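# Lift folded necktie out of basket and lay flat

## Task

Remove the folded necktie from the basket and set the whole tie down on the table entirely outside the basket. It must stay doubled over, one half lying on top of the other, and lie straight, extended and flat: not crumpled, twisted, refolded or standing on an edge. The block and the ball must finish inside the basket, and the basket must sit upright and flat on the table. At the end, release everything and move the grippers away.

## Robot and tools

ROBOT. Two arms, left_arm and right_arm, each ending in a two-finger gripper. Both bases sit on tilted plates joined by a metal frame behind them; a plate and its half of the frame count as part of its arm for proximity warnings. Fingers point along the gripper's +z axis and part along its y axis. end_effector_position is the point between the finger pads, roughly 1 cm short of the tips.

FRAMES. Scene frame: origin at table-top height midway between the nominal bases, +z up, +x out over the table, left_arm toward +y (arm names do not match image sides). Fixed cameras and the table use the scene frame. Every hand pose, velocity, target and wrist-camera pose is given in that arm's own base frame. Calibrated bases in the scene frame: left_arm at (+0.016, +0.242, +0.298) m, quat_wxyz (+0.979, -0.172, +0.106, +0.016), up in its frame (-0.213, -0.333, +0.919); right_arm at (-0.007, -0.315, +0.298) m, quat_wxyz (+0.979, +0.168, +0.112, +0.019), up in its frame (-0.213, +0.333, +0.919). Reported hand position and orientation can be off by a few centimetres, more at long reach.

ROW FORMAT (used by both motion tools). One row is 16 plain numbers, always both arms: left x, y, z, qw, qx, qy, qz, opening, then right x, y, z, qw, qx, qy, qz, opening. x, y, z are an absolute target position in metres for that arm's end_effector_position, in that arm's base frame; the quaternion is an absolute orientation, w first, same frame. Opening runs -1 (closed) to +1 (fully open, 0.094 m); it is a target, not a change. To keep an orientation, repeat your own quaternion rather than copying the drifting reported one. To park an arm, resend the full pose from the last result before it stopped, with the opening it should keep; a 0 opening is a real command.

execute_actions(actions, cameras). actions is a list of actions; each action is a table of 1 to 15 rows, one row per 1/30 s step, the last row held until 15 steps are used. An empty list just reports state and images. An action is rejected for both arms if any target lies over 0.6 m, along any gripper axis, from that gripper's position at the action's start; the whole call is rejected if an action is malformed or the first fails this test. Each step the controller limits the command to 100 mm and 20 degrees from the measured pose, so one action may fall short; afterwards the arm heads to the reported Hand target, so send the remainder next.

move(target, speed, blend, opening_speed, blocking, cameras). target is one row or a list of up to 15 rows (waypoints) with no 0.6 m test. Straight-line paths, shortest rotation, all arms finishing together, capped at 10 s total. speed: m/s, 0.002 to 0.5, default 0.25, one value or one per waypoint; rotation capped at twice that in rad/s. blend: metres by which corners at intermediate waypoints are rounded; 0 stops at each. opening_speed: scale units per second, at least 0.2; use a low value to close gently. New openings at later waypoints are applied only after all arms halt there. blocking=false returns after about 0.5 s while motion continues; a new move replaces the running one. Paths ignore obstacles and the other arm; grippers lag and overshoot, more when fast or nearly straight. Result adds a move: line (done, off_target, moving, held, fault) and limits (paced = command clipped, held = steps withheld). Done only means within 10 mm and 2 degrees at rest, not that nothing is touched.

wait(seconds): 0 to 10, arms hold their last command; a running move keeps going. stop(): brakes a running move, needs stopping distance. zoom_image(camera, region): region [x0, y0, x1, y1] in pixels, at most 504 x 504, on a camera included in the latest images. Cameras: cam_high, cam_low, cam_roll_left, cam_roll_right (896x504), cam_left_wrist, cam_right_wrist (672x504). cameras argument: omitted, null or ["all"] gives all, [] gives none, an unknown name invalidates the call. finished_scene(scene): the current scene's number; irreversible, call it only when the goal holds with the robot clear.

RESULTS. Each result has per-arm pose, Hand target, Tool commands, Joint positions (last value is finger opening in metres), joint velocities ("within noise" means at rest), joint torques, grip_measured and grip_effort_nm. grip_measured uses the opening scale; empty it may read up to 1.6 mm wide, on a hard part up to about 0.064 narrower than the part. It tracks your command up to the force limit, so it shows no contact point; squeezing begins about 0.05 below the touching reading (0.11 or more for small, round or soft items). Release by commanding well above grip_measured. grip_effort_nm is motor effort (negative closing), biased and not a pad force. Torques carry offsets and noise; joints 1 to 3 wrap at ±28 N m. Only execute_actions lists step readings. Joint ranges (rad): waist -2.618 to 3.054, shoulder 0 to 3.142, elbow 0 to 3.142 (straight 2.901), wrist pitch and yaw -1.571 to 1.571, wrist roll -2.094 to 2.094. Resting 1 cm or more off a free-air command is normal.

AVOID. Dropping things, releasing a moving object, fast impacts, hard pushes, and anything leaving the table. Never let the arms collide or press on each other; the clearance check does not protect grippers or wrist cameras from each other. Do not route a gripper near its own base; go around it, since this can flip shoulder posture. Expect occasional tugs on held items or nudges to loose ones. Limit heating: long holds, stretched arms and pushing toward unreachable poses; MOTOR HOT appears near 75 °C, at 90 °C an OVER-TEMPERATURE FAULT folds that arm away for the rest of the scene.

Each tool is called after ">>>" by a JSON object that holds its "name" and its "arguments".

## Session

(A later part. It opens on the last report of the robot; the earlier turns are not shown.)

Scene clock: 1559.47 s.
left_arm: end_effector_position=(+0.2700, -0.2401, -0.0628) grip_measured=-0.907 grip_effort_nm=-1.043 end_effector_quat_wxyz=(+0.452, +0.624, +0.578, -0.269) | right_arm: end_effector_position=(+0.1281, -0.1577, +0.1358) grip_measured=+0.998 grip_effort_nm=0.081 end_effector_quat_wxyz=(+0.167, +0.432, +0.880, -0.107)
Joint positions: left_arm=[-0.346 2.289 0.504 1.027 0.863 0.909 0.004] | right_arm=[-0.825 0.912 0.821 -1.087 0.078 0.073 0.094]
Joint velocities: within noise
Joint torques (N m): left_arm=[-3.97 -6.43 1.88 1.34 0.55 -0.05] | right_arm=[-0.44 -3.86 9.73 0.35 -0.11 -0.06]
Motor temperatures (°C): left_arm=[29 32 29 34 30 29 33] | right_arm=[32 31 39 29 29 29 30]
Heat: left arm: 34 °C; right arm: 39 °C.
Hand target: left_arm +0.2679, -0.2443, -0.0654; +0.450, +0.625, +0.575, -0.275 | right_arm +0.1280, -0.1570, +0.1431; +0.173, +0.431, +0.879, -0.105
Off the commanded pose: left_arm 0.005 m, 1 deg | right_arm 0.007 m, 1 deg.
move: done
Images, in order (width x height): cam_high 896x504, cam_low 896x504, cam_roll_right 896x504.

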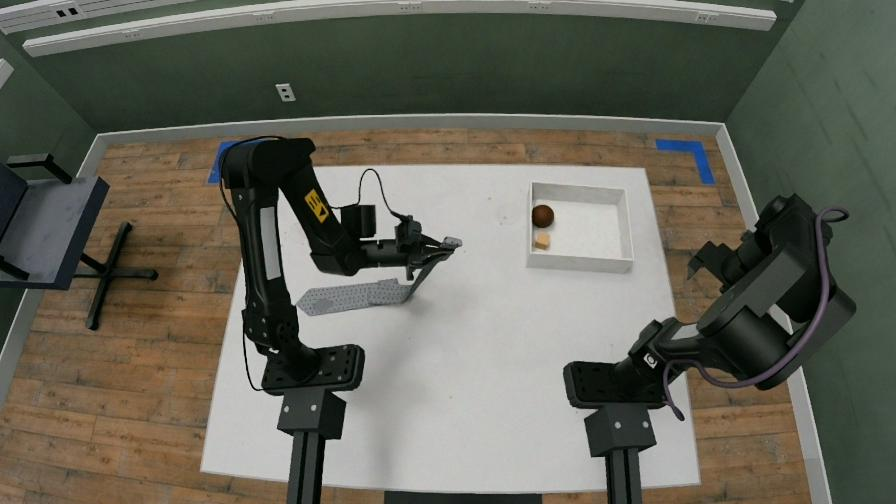

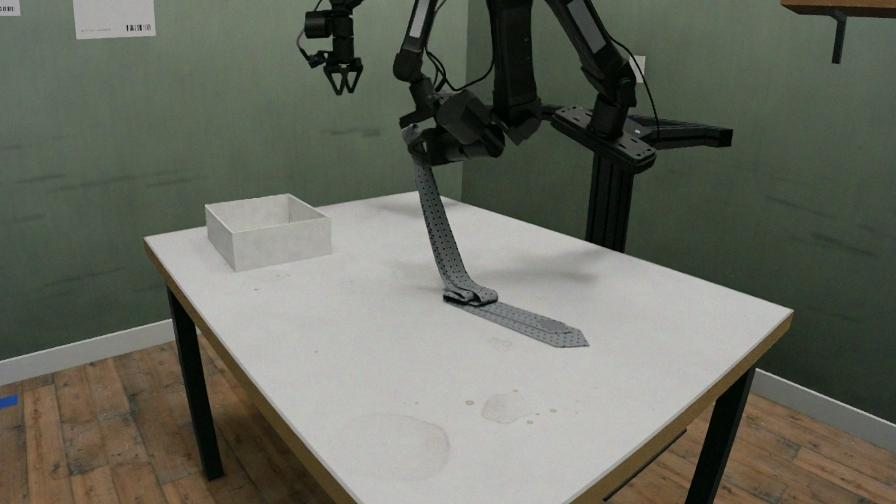

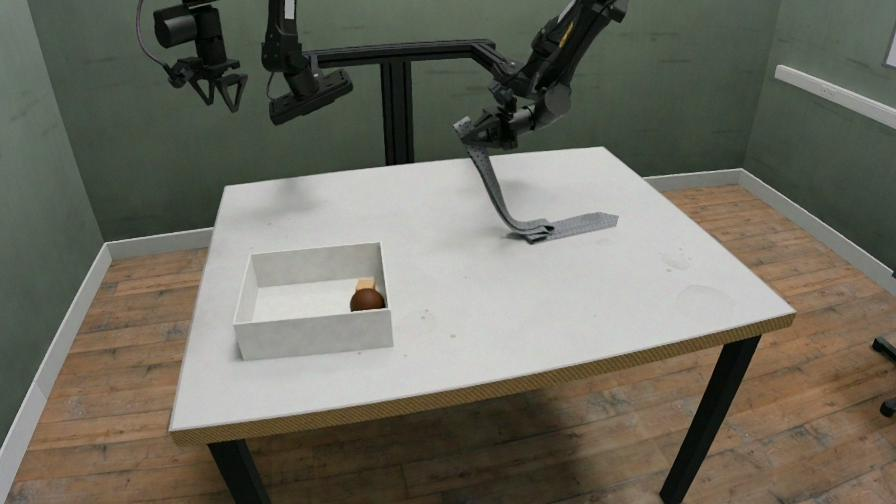

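>>> {"name": "move", "arguments": {"target": [[0.2461,-0.2944,0.0277,0.47,0.62,0.56,-0.29,-1,0.128,-0.157,0.1433,0.1725,0.431,0.879,-0.105,1]], "speed": 0.08, "cameras": ["cam_high","cam_low","cam_roll_right"]}}

Scene clock: 1566.90 s.
left_arm: end_effector_position=(+0.2541, -0.2930, +0.0283) grip_measured=-0.907 grip_effort_nm=-1.043 end_effector_quat_wxyz=(+0.480, +0.617, +0.557, -0.282) | right_arm: end_effector_position=(+0.1281, -0.1577, +0.1358) grip_measured=+0.998 grip_effort_nm=0.081 end_effector_quat_wxyz=(+0.167, +0.432, +0.880, -0.107)
Joint positions: left_arm=[-0.541 1.904 0.461 0.896 0.748 0.698 0.004] | right_arm=[-0.825 0.912 0.821 -1.087 0.078 0.073 0.094]
Joint velocities: within noise
Joint torques (N m): left_arm=[-3.73 -8.51 3.07 1.32 0.42 -0.08] | right_arm=[-0.44 -3.86 9.73 0.35 -0.11 -0.06]
Motor temperatures (°C): left_arm=[29 32 29 34 30 29 33] | right_arm=[31 31 39 29 29 29 30]
Heat: left arm: 34 °C; right arm: 39 °C.
Hand target: left_arm +0.2462, -0.2943, +0.0277; +0.470, +0.619, +0.559, -0.290 | right_arm +0.1280, -0.1570, +0.1431; +0.173, +0.431, +0.879, -0.105
Off the commanded pose: left_arm 0.008 m, 2 deg | right_arm 0.007 m, 1 deg.
move: done
Images, in order (width x height): cam_high 896x504, cam_low 896x504, cam_roll_right 896x504.

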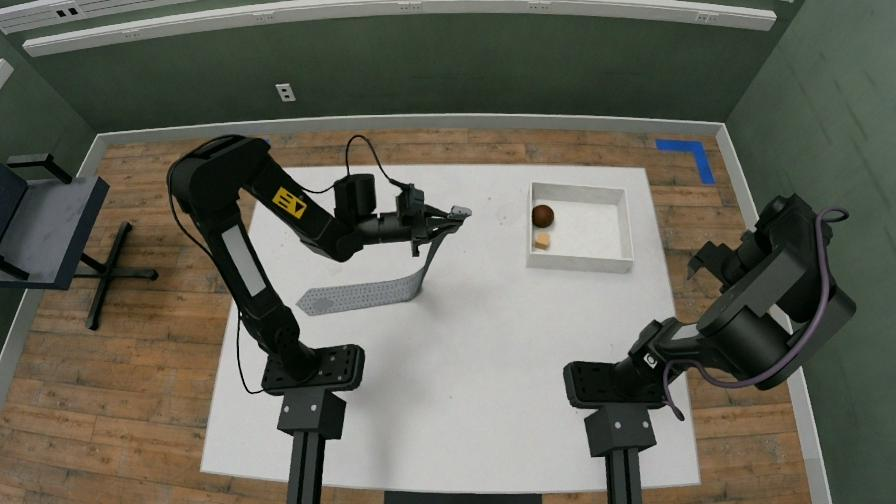

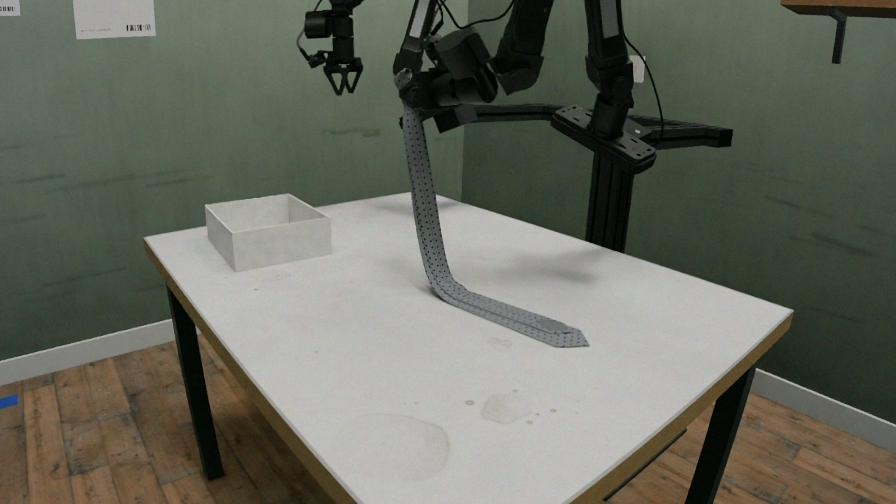

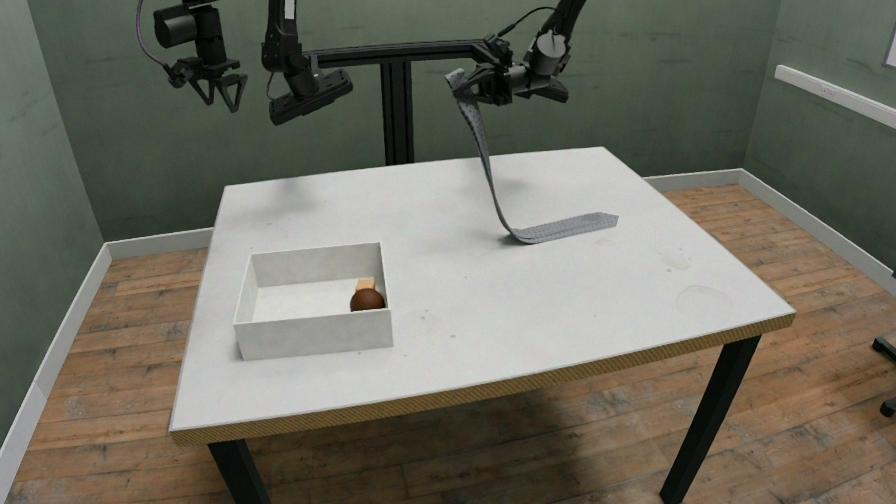

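>>> {"name": "move", "arguments": {"target": [[0.2536,-0.3046,-0.0713,0.45,0.625,0.575,-0.275,-1,0.128,-0.157,0.1433,0.1725,0.431,0.879,-0.105,1],[0.2605,-0.3267,-0.1867,0.35,0.68,0.60,-0.20,-1,0.128,-0.157,0.1433,0.1725,0.431,0.879,-0.105,1]], "speed": 0.1, "blend": 0.02, "cameras": ["cam_high","cam_low","cam_roll_right"]}}

Scene clock: 1587.70 s.
left_arm: end_effector_position=(+0.2701, -0.3260, -0.1754) grip_measured=-0.907 grip_effort_nm=-1.057 end_effector_quat_wxyz=(+0.370, +0.677, +0.605, -0.197) | right_arm: end_effector_position=(+0.1281, -0.1577, +0.1358) grip_measured=+0.998 grip_effort_nm=0.076 end_effector_quat_wxyz=(+0.167, +0.432, +0.880, -0.107)
Joint positions: left_arm=[-0.688 2.648 0.863 0.97 0.473 0.804 0.004] | right_arm=[-0.825 0.912 0.821 -1.087 0.078 0.073 0.094]
Joint velocities: within noise
Joint torques (N m): left_arm=[-4.89 -8.2 3.21 1.21 0.35 0.11] | right_arm=[-0.46 -3.86 9.74 0.35 -0.11 -0.06]
Motor temperatures (°C): left_arm=[29 34 29 35 30 29 33] | right_arm=[31 31 39 29 29 29 30]
Heat: left arm: 35 °C; right arm: 39 °C.
Hand target: left_arm +0.2603, -0.3263, -0.1862; +0.353, +0.685, +0.604, -0.201 | right_arm +0.1280, -0.1570, +0.1431; +0.173, +0.431, +0.879, -0.105
Off the commanded pose: left_arm 0.015 m, 2 deg | right_arm 0.007 m, 1 deg.
move: off_target (left_arm)
Images, in order (width x height): cam_high 896x504, cam_low 896x504, cam_roll_right 896x504.

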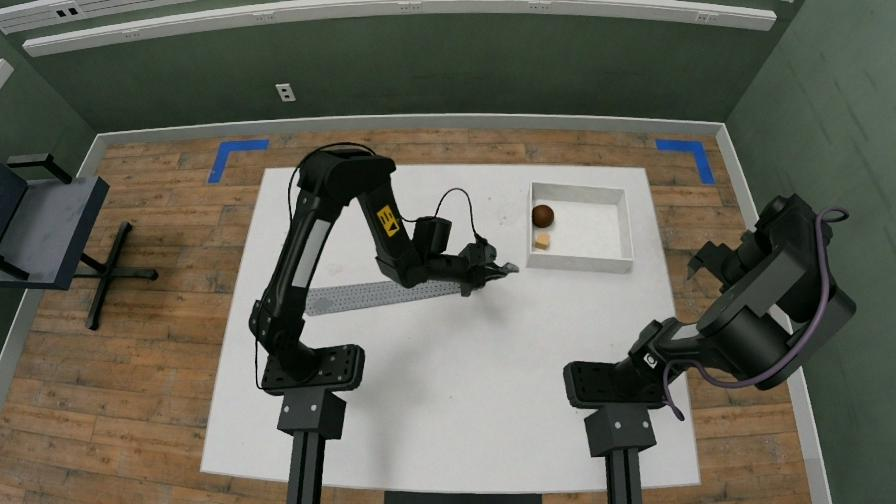

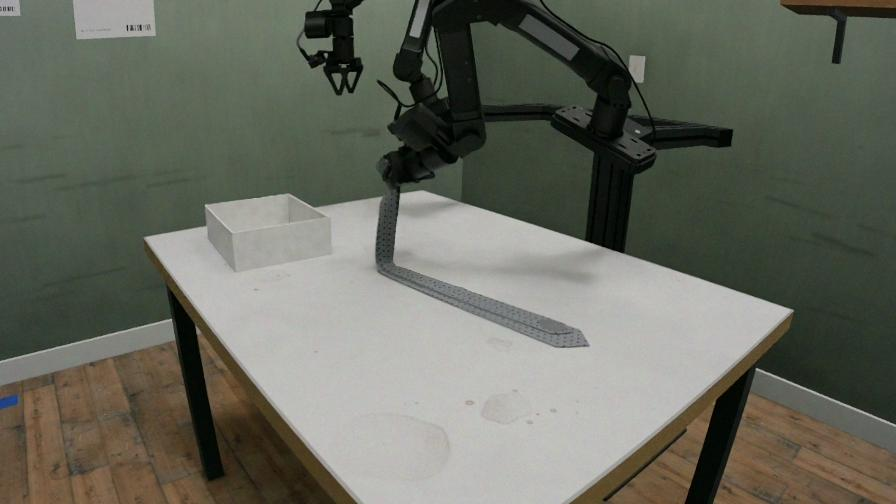

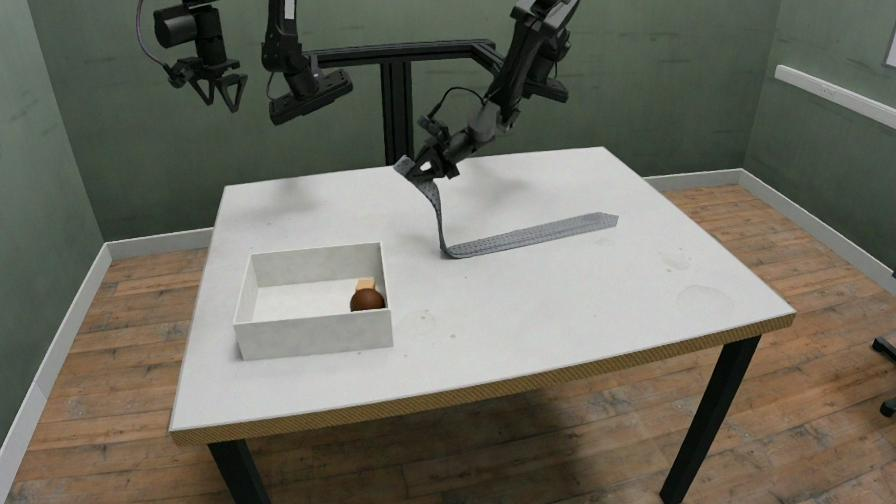

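>>> {"name": "move", "arguments": {"target": [[0.2702,-0.3477,-0.2901,0.2454,0.7208,0.6368,-0.1192,-1,0.128,-0.157,0.1433,0.1725,0.431,0.879,-0.105,1],[0.2684,-0.3553,-0.3573,0.1312,0.7305,0.6699,0.0078,-1,0.128,-0.157,0.1433,0.1725,0.431,0.879,-0.105,1]], "speed": 0.08, "blend": 0.02}}

Scene clock: 1600.03 s.
left_arm: end_effector_position=(+0.2784, -0.3561, -0.3427) grip_measured=-0.907 grip_effort_nm=-1.048 end_effector_quat_wxyz=(+0.149, +0.726, +0.672, +0.006) | right_arm: end_effector_position=(+0.1281, -0.1576, +0.1358) grip_measured=+0.998 grip_effort_nm=0.081 end_effector_quat_wxyz=(+0.168, +0.432, +0.880, -0.107)
Joint positions: left_arm=[-0.926 3.105 1.684 0.146 -0.043 0.728 0.004] | right_arm=[-0.825 0.912 0.821 -1.087 0.078 0.073 0.094]
Joint velocities: within noise
Joint torques (N m): left_arm=[-5.7 -11.1 5.93 0.87 0.17 -0.04] | right_arm=[-0.46 -3.86 9.73 0.35 -0.11 -0.06]
Motor temperatures (°C): left_arm=[30 34 29 34 30 29 33] | right_arm=[31 31 39 29 29 29 30]
Heat: left arm: 34 °C; right arm: 39 °C.
Hand target: left_arm +0.2674, -0.3537, -0.3525; +0.134, +0.731, +0.670, +0.007 | right_arm +0.1280, -0.1570, +0.1431; +0.173, +0.431, +0.879, -0.105
Off the commanded pose: left_arm 0.018 m, 2 deg | right_arm 0.007 m, 1 deg.
joint sent to its limit (left arm) — joint 2 (shoulder), upper limit. The joint targets are off in position, not in orientation.
move: off_target (left_arm)

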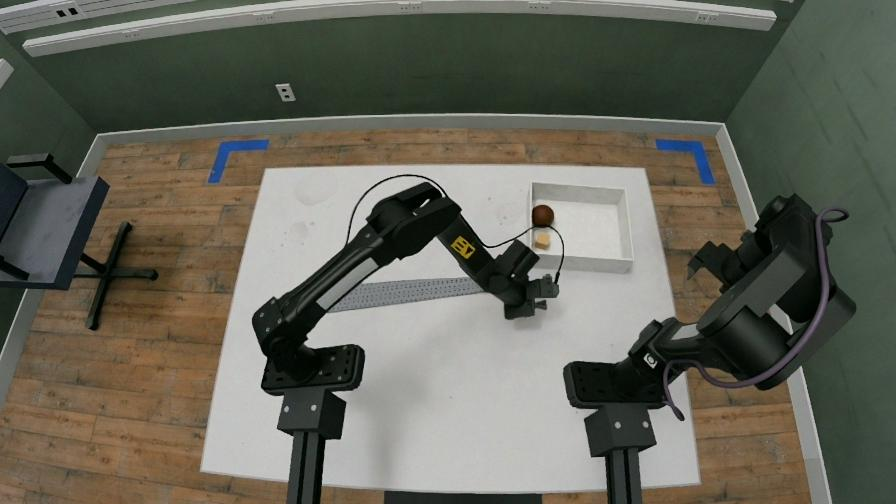

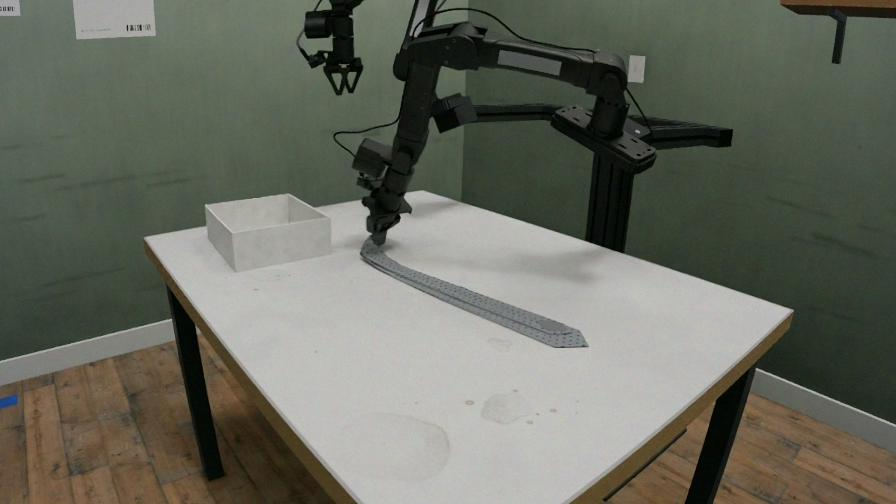

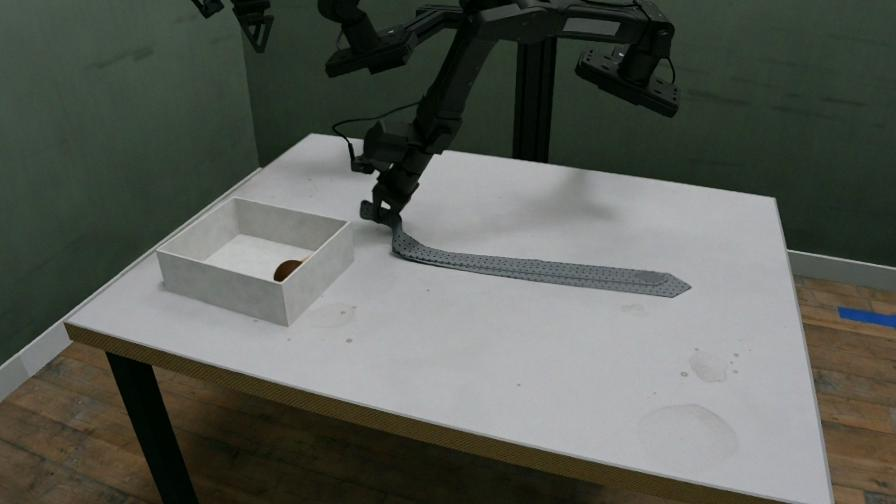

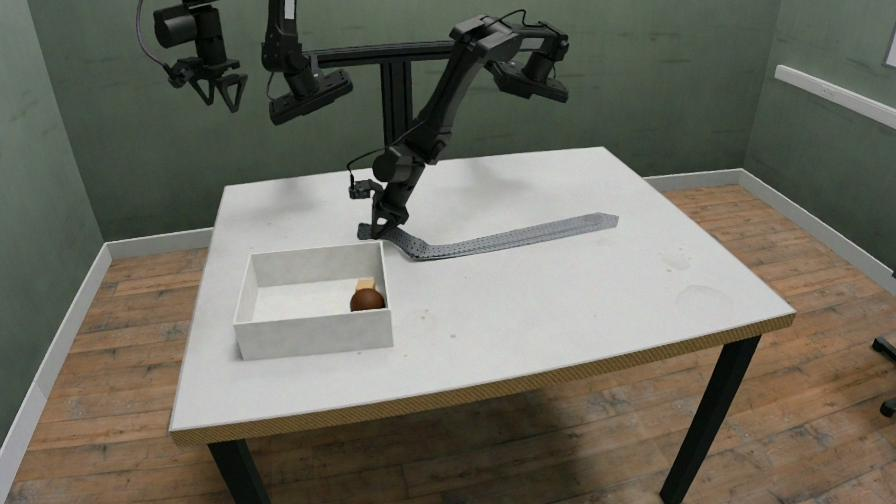

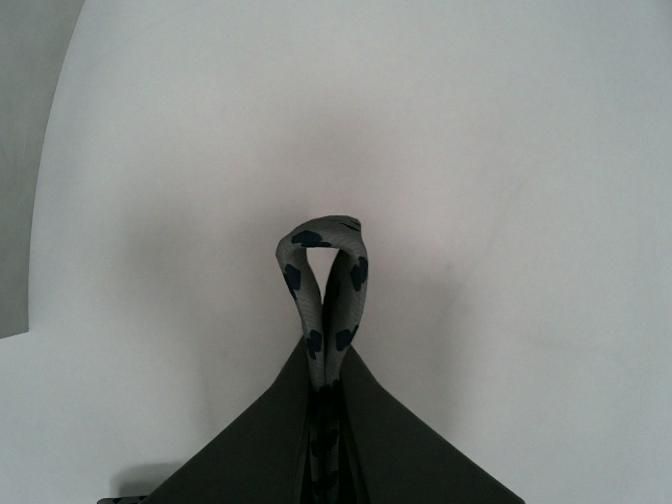

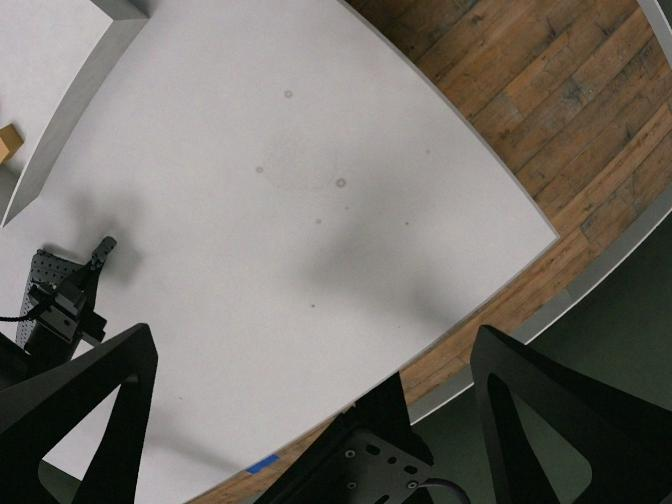

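>>> {"name": "move", "arguments": {"target": [[0.2602,-0.3964,-0.3319,0.2454,0.7208,0.6368,-0.1192,-1,0.128,-0.157,0.1433,0.1725,0.431,0.879,-0.105,1],[0.2687,-0.3878,-0.3703,0.2454,0.7208,0.6368,-0.1192,-1,0.128,-0.157,0.1433,0.1725,0.431,0.879,-0.105,1]], "speed": 0.06, "cameras": ["cam_high","cam_low","cam_roll_right","cam_roll_left"]}}

Scene clock: 1619.00 s.
left_arm: end_effector_position=(+0.2674, -0.3878, -0.3326) grip_measured=-0.907 grip_effort_nm=-1.048 end_effector_quat_wxyz=(+0.225, +0.724, +0.646, -0.091) | right_arm: end_effector_position=(+0.1281, -0.1576, +0.1358) grip_measured=+0.998 grip_effort_nm=0.076 end_effector_quat_wxyz=(+0.168, +0.432, +0.880, -0.107)
Joint positions: left_arm=[-0.914 3.105 1.597 0.407 0.145 0.736 0.004] | right_arm=[-0.825 0.912 0.821 -1.087 0.078 0.073 0.094]
Joint velocities: within noise
Joint torques (N m): left_arm=[-3.99 -10.88 5.31 1.05 0.29 0.1] | right_arm=[-0.44 -3.85 9.73 0.35 -0.11 -0.06]
Motor temperatures (°C): left_arm=[30 36 29 34 30 29 33] | right_arm=[31 31 40 29 29 29 30]
Heat: left arm: 36 °C; right arm: 40 °C.
Hand target: left_arm +0.2626, -0.3786, -0.3443; +0.208, +0.727, +0.648, -0.088 | right_arm +0.1280, -0.1570, +0.1431; +0.173, +0.431, +0.879, -0.105
Off the commanded pose: left_arm 0.038 m, 4 deg | right_arm 0.007 m, 1 deg.
joint sent to its limit (left arm) — joint 2 (shoulder), upper limit. The joint targets are off in position and orientation.
move: off_target (left_arm)
Images, in order (width x height): cam_high 896x504, cam_low 896x504, cam_roll_left 896x504, cam_roll_right 896x504.

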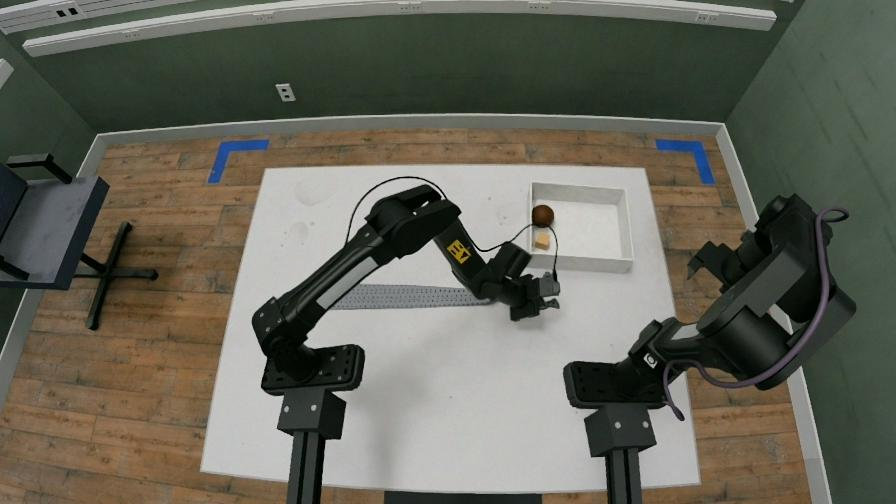

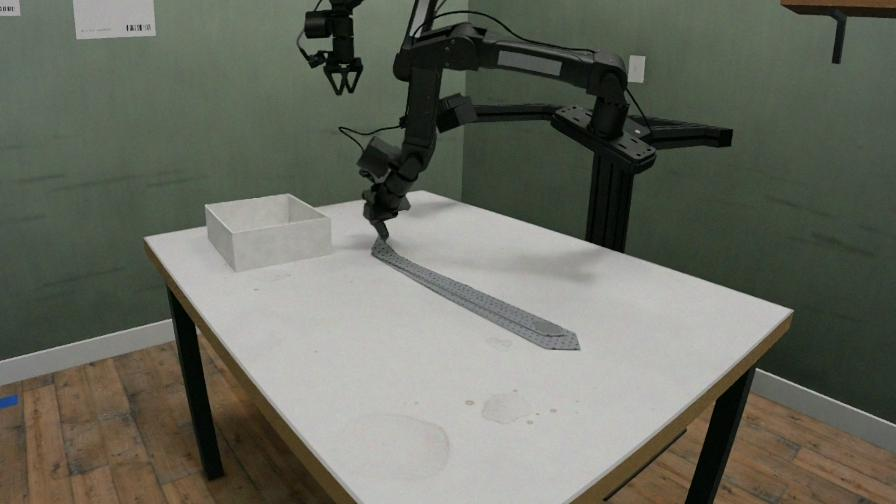

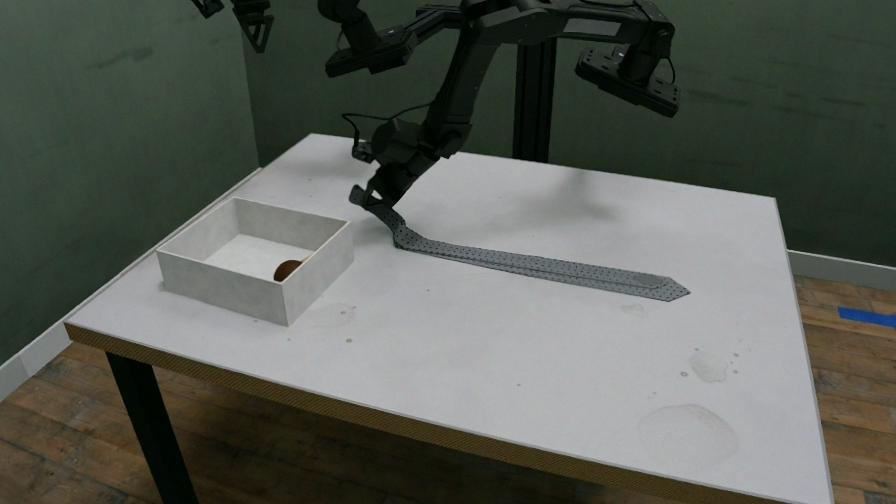

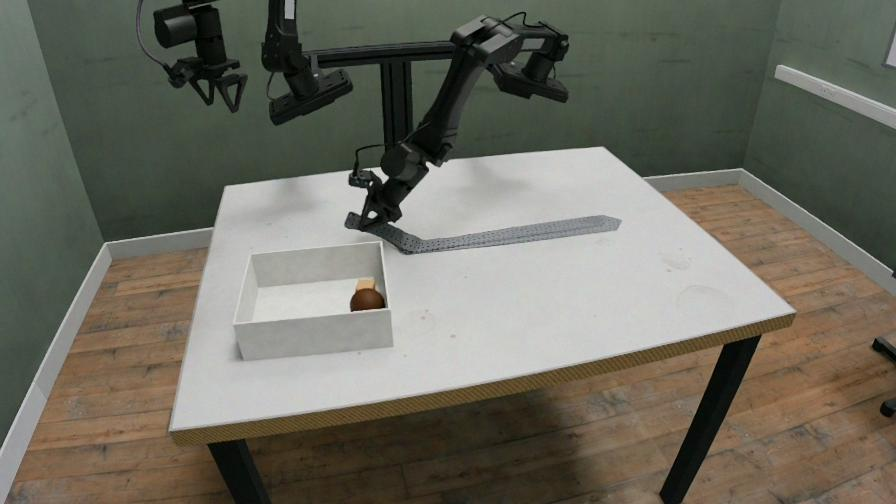

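>>> {"name": "execute_actions", "arguments": {"actions": []}}

Scene clock: 1650.77 s.
left_arm: end_effector_position=(+0.2674, -0.3876, -0.3327) grip_measured=-0.907 grip_effort_nm=-1.048 end_effector_quat_wxyz=(+0.224, +0.724, +0.646, -0.091) | right_arm: end_effector_position=(+0.1281, -0.1576, +0.1358) grip_measured=+0.998 grip_effort_nm=0.076 end_effector_quat_wxyz=(+0.168, +0.432, +0.880, -0.107)
Joint positions: left_arm=[-0.914 3.105 1.597 0.406 0.145 0.736 0.004] | right_arm=[-0.825 0.912 0.821 -1.087 0.078 0.073 0.094]
Joint velocities: within noise
Joint torques (N m): left_arm=[-4.04 -10.89 5.33 1.04 0.28 0.1] | right_arm=[-0.44 -3.85 9.73 0.35 -0.11 -0.06]
Motor temperatures (°C): left_arm=[30 36 29 33 30 29 33] | right_arm=[31 31 40 29 29 29 30]
Heat: left arm: 36 °C; right arm: 40 °C.
Hand target: left_arm +0.2626, -0.3786, -0.3443; +0.208, +0.727, +0.648, -0.088 | right_arm +0.1280, -0.1570, +0.1431; +0.173, +0.431, +0.879, -0.105
Tool commands: left_gripper/opening=-1.0 right_gripper/opening=+1.0
Off the commanded pose: left_arm 0.038 m, 4 deg | right_arm 0.007 m, 1 deg.

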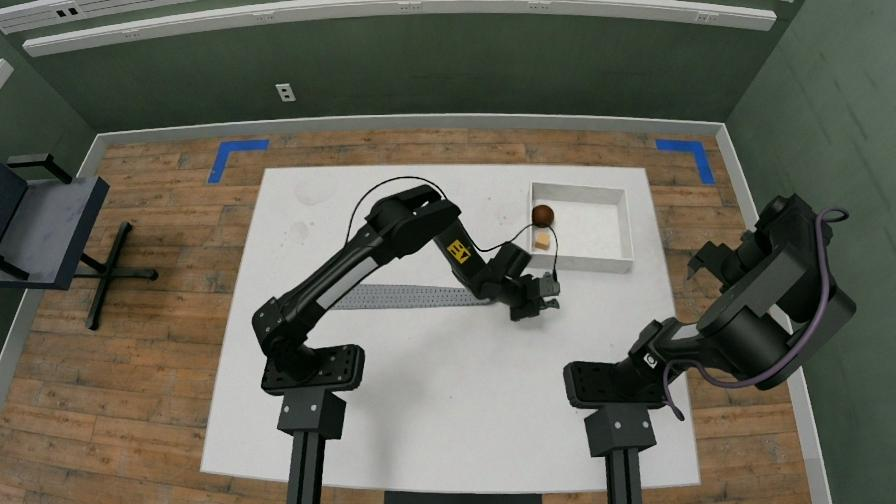

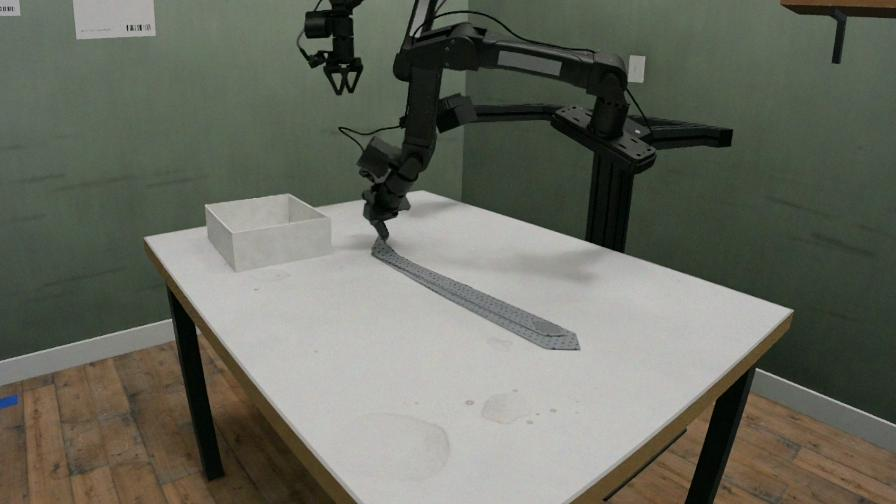

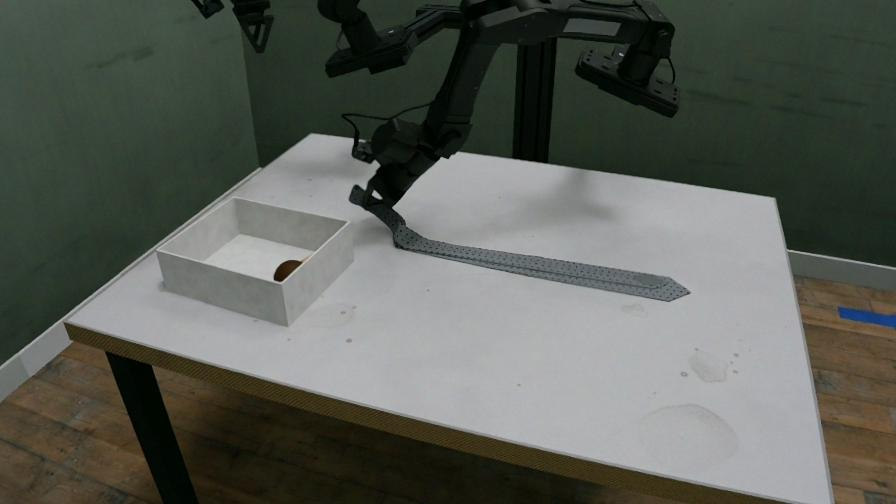

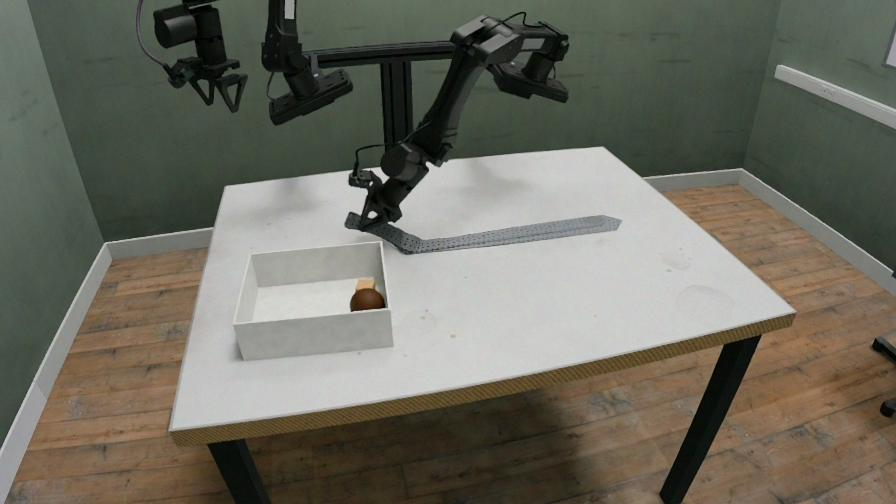

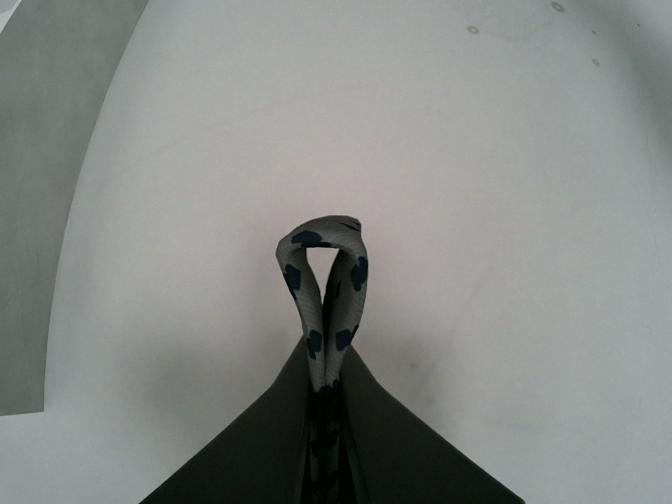

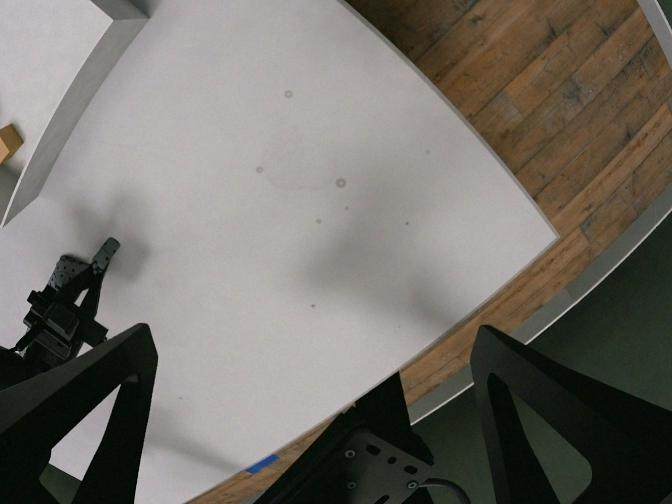

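>>> {"name": "move", "arguments": {"target": [0.2869,-0.3579,-0.362,0.1312,0.7305,0.6699,0.0078,-1,0.128,-0.157,0.1433,0.1725,0.431,0.879,-0.105,1], "speed": 0.08}}

Scene clock: 1670.63 s.
left_arm: end_effector_position=(+0.2869, -0.3616, -0.3390) grip_measured=-0.907 grip_effort_nm=-1.043 end_effector_quat_wxyz=(+0.154, +0.727, +0.669, +0.003) | right_arm: end_effector_position=(+0.1281, -0.1576, +0.1358) grip_measured=+0.998 grip_effort_nm=0.081 end_effector_quat_wxyz=(+0.168, +0.432, +0.880, -0.107)
Joint positions: left_arm=[-0.914 3.105 1.713 0.129 -0.032 0.745 0.004] | right_arm=[-0.825 0.912 0.821 -1.087 0.078 0.073 0.094]
Joint velocities: within noise
Joint torques (N m): left_arm=[-4.14 -11.18 6.12 0.82 0.14 0.11] | right_arm=[-0.46 -3.86 9.73 0.35 -0.11 -0.06]
Motor temperatures (°C): left_arm=[30 36 29 33 30 29 33] | right_arm=[31 31 40 29 29 29 30]
Heat: left arm: 36 °C; right arm: 40 °C.
Hand target: left_arm +0.2835, -0.3538, -0.3488; +0.140, +0.730, +0.669, +0.006 | right_arm +0.1280, -0.1570, +0.1431; +0.173, +0.431, +0.879, -0.105
Off the commanded pose: left_arm 0.023 m, 3 deg | right_arm 0.007 m, 1 deg.
joint sent to its limit (left arm) — joint 2 (shoulder), upper limit. The joint targets are off in position, not in orientation.
move: off_target (left_arm)

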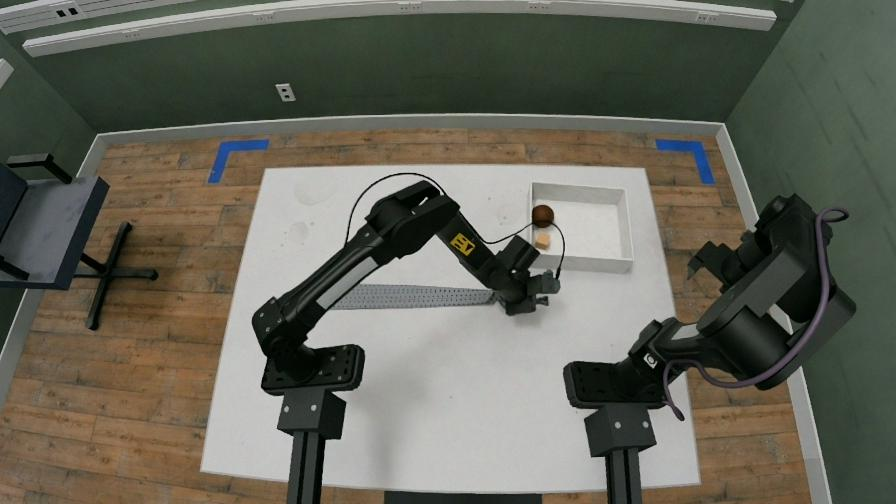

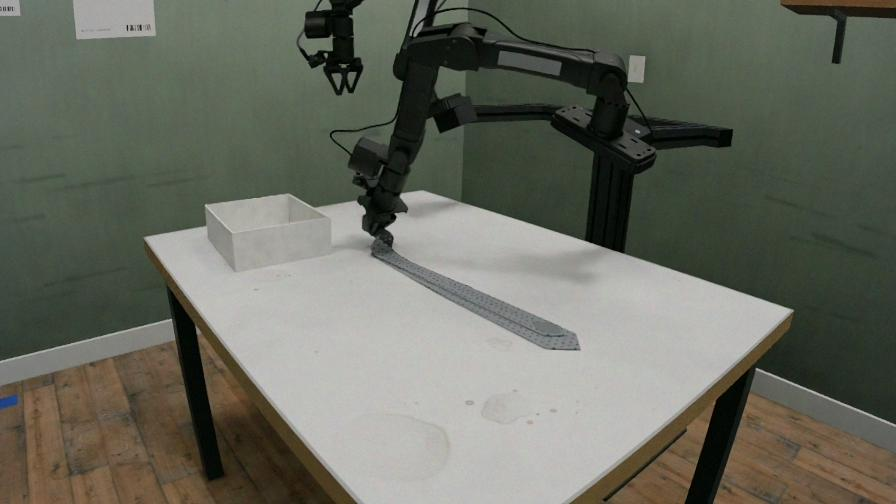

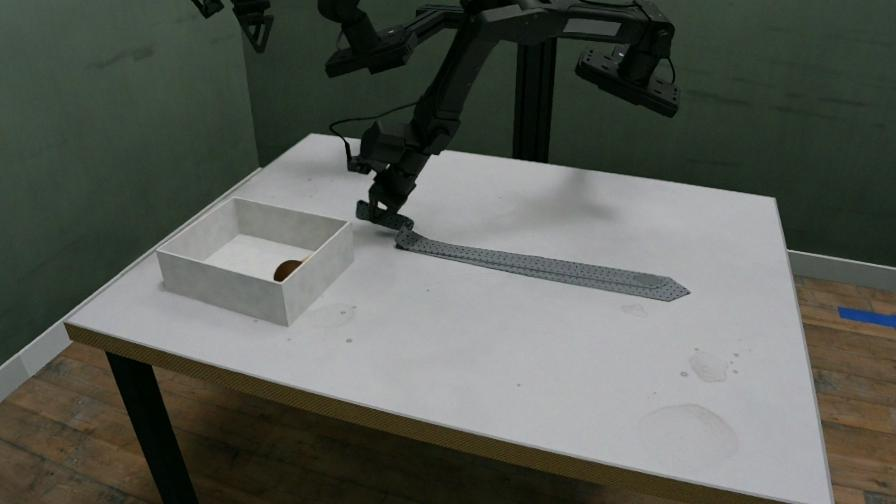

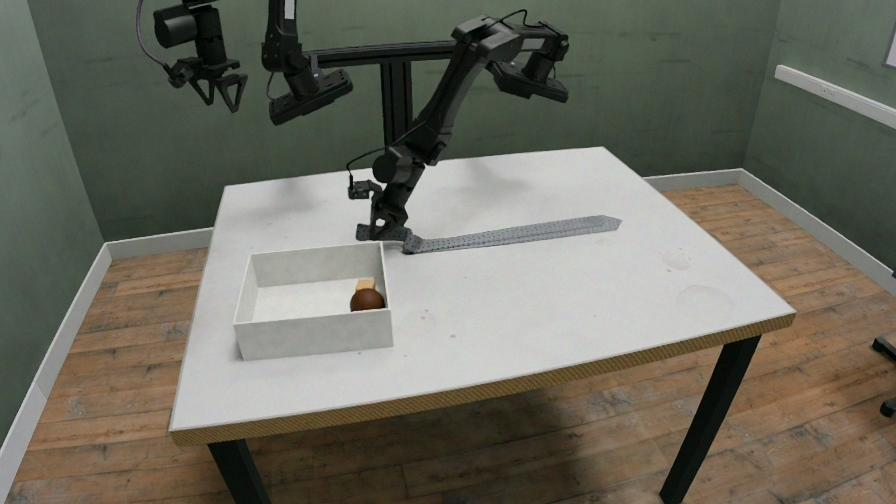

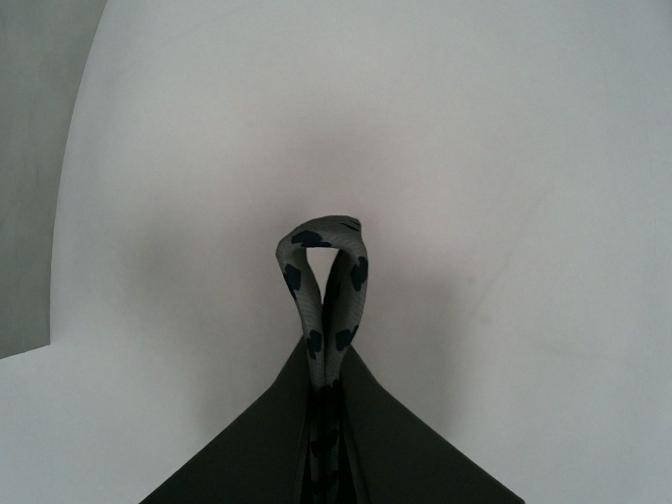

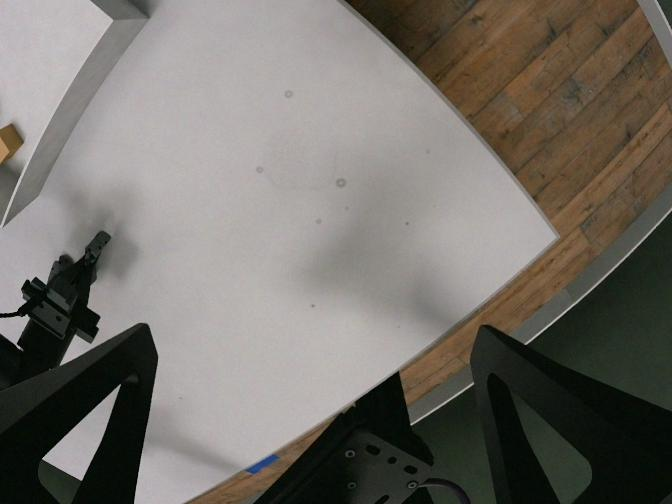

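>>> {"name": "zoom_image", "arguments": {"camera": "cam_roll_left", "region": [320, 150, 480, 270]}}

>>> {"name": "zoom_image", "arguments": {"camera": "cam_roll_right", "region": [340, 170, 460, 260]}}

Scaled by 3.150.

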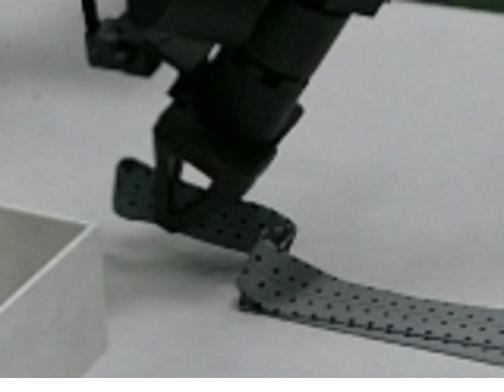

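Scaled by 4.200.

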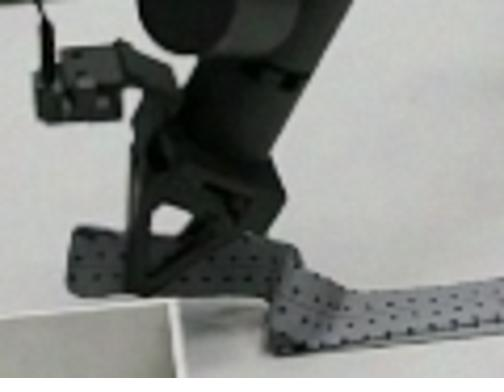

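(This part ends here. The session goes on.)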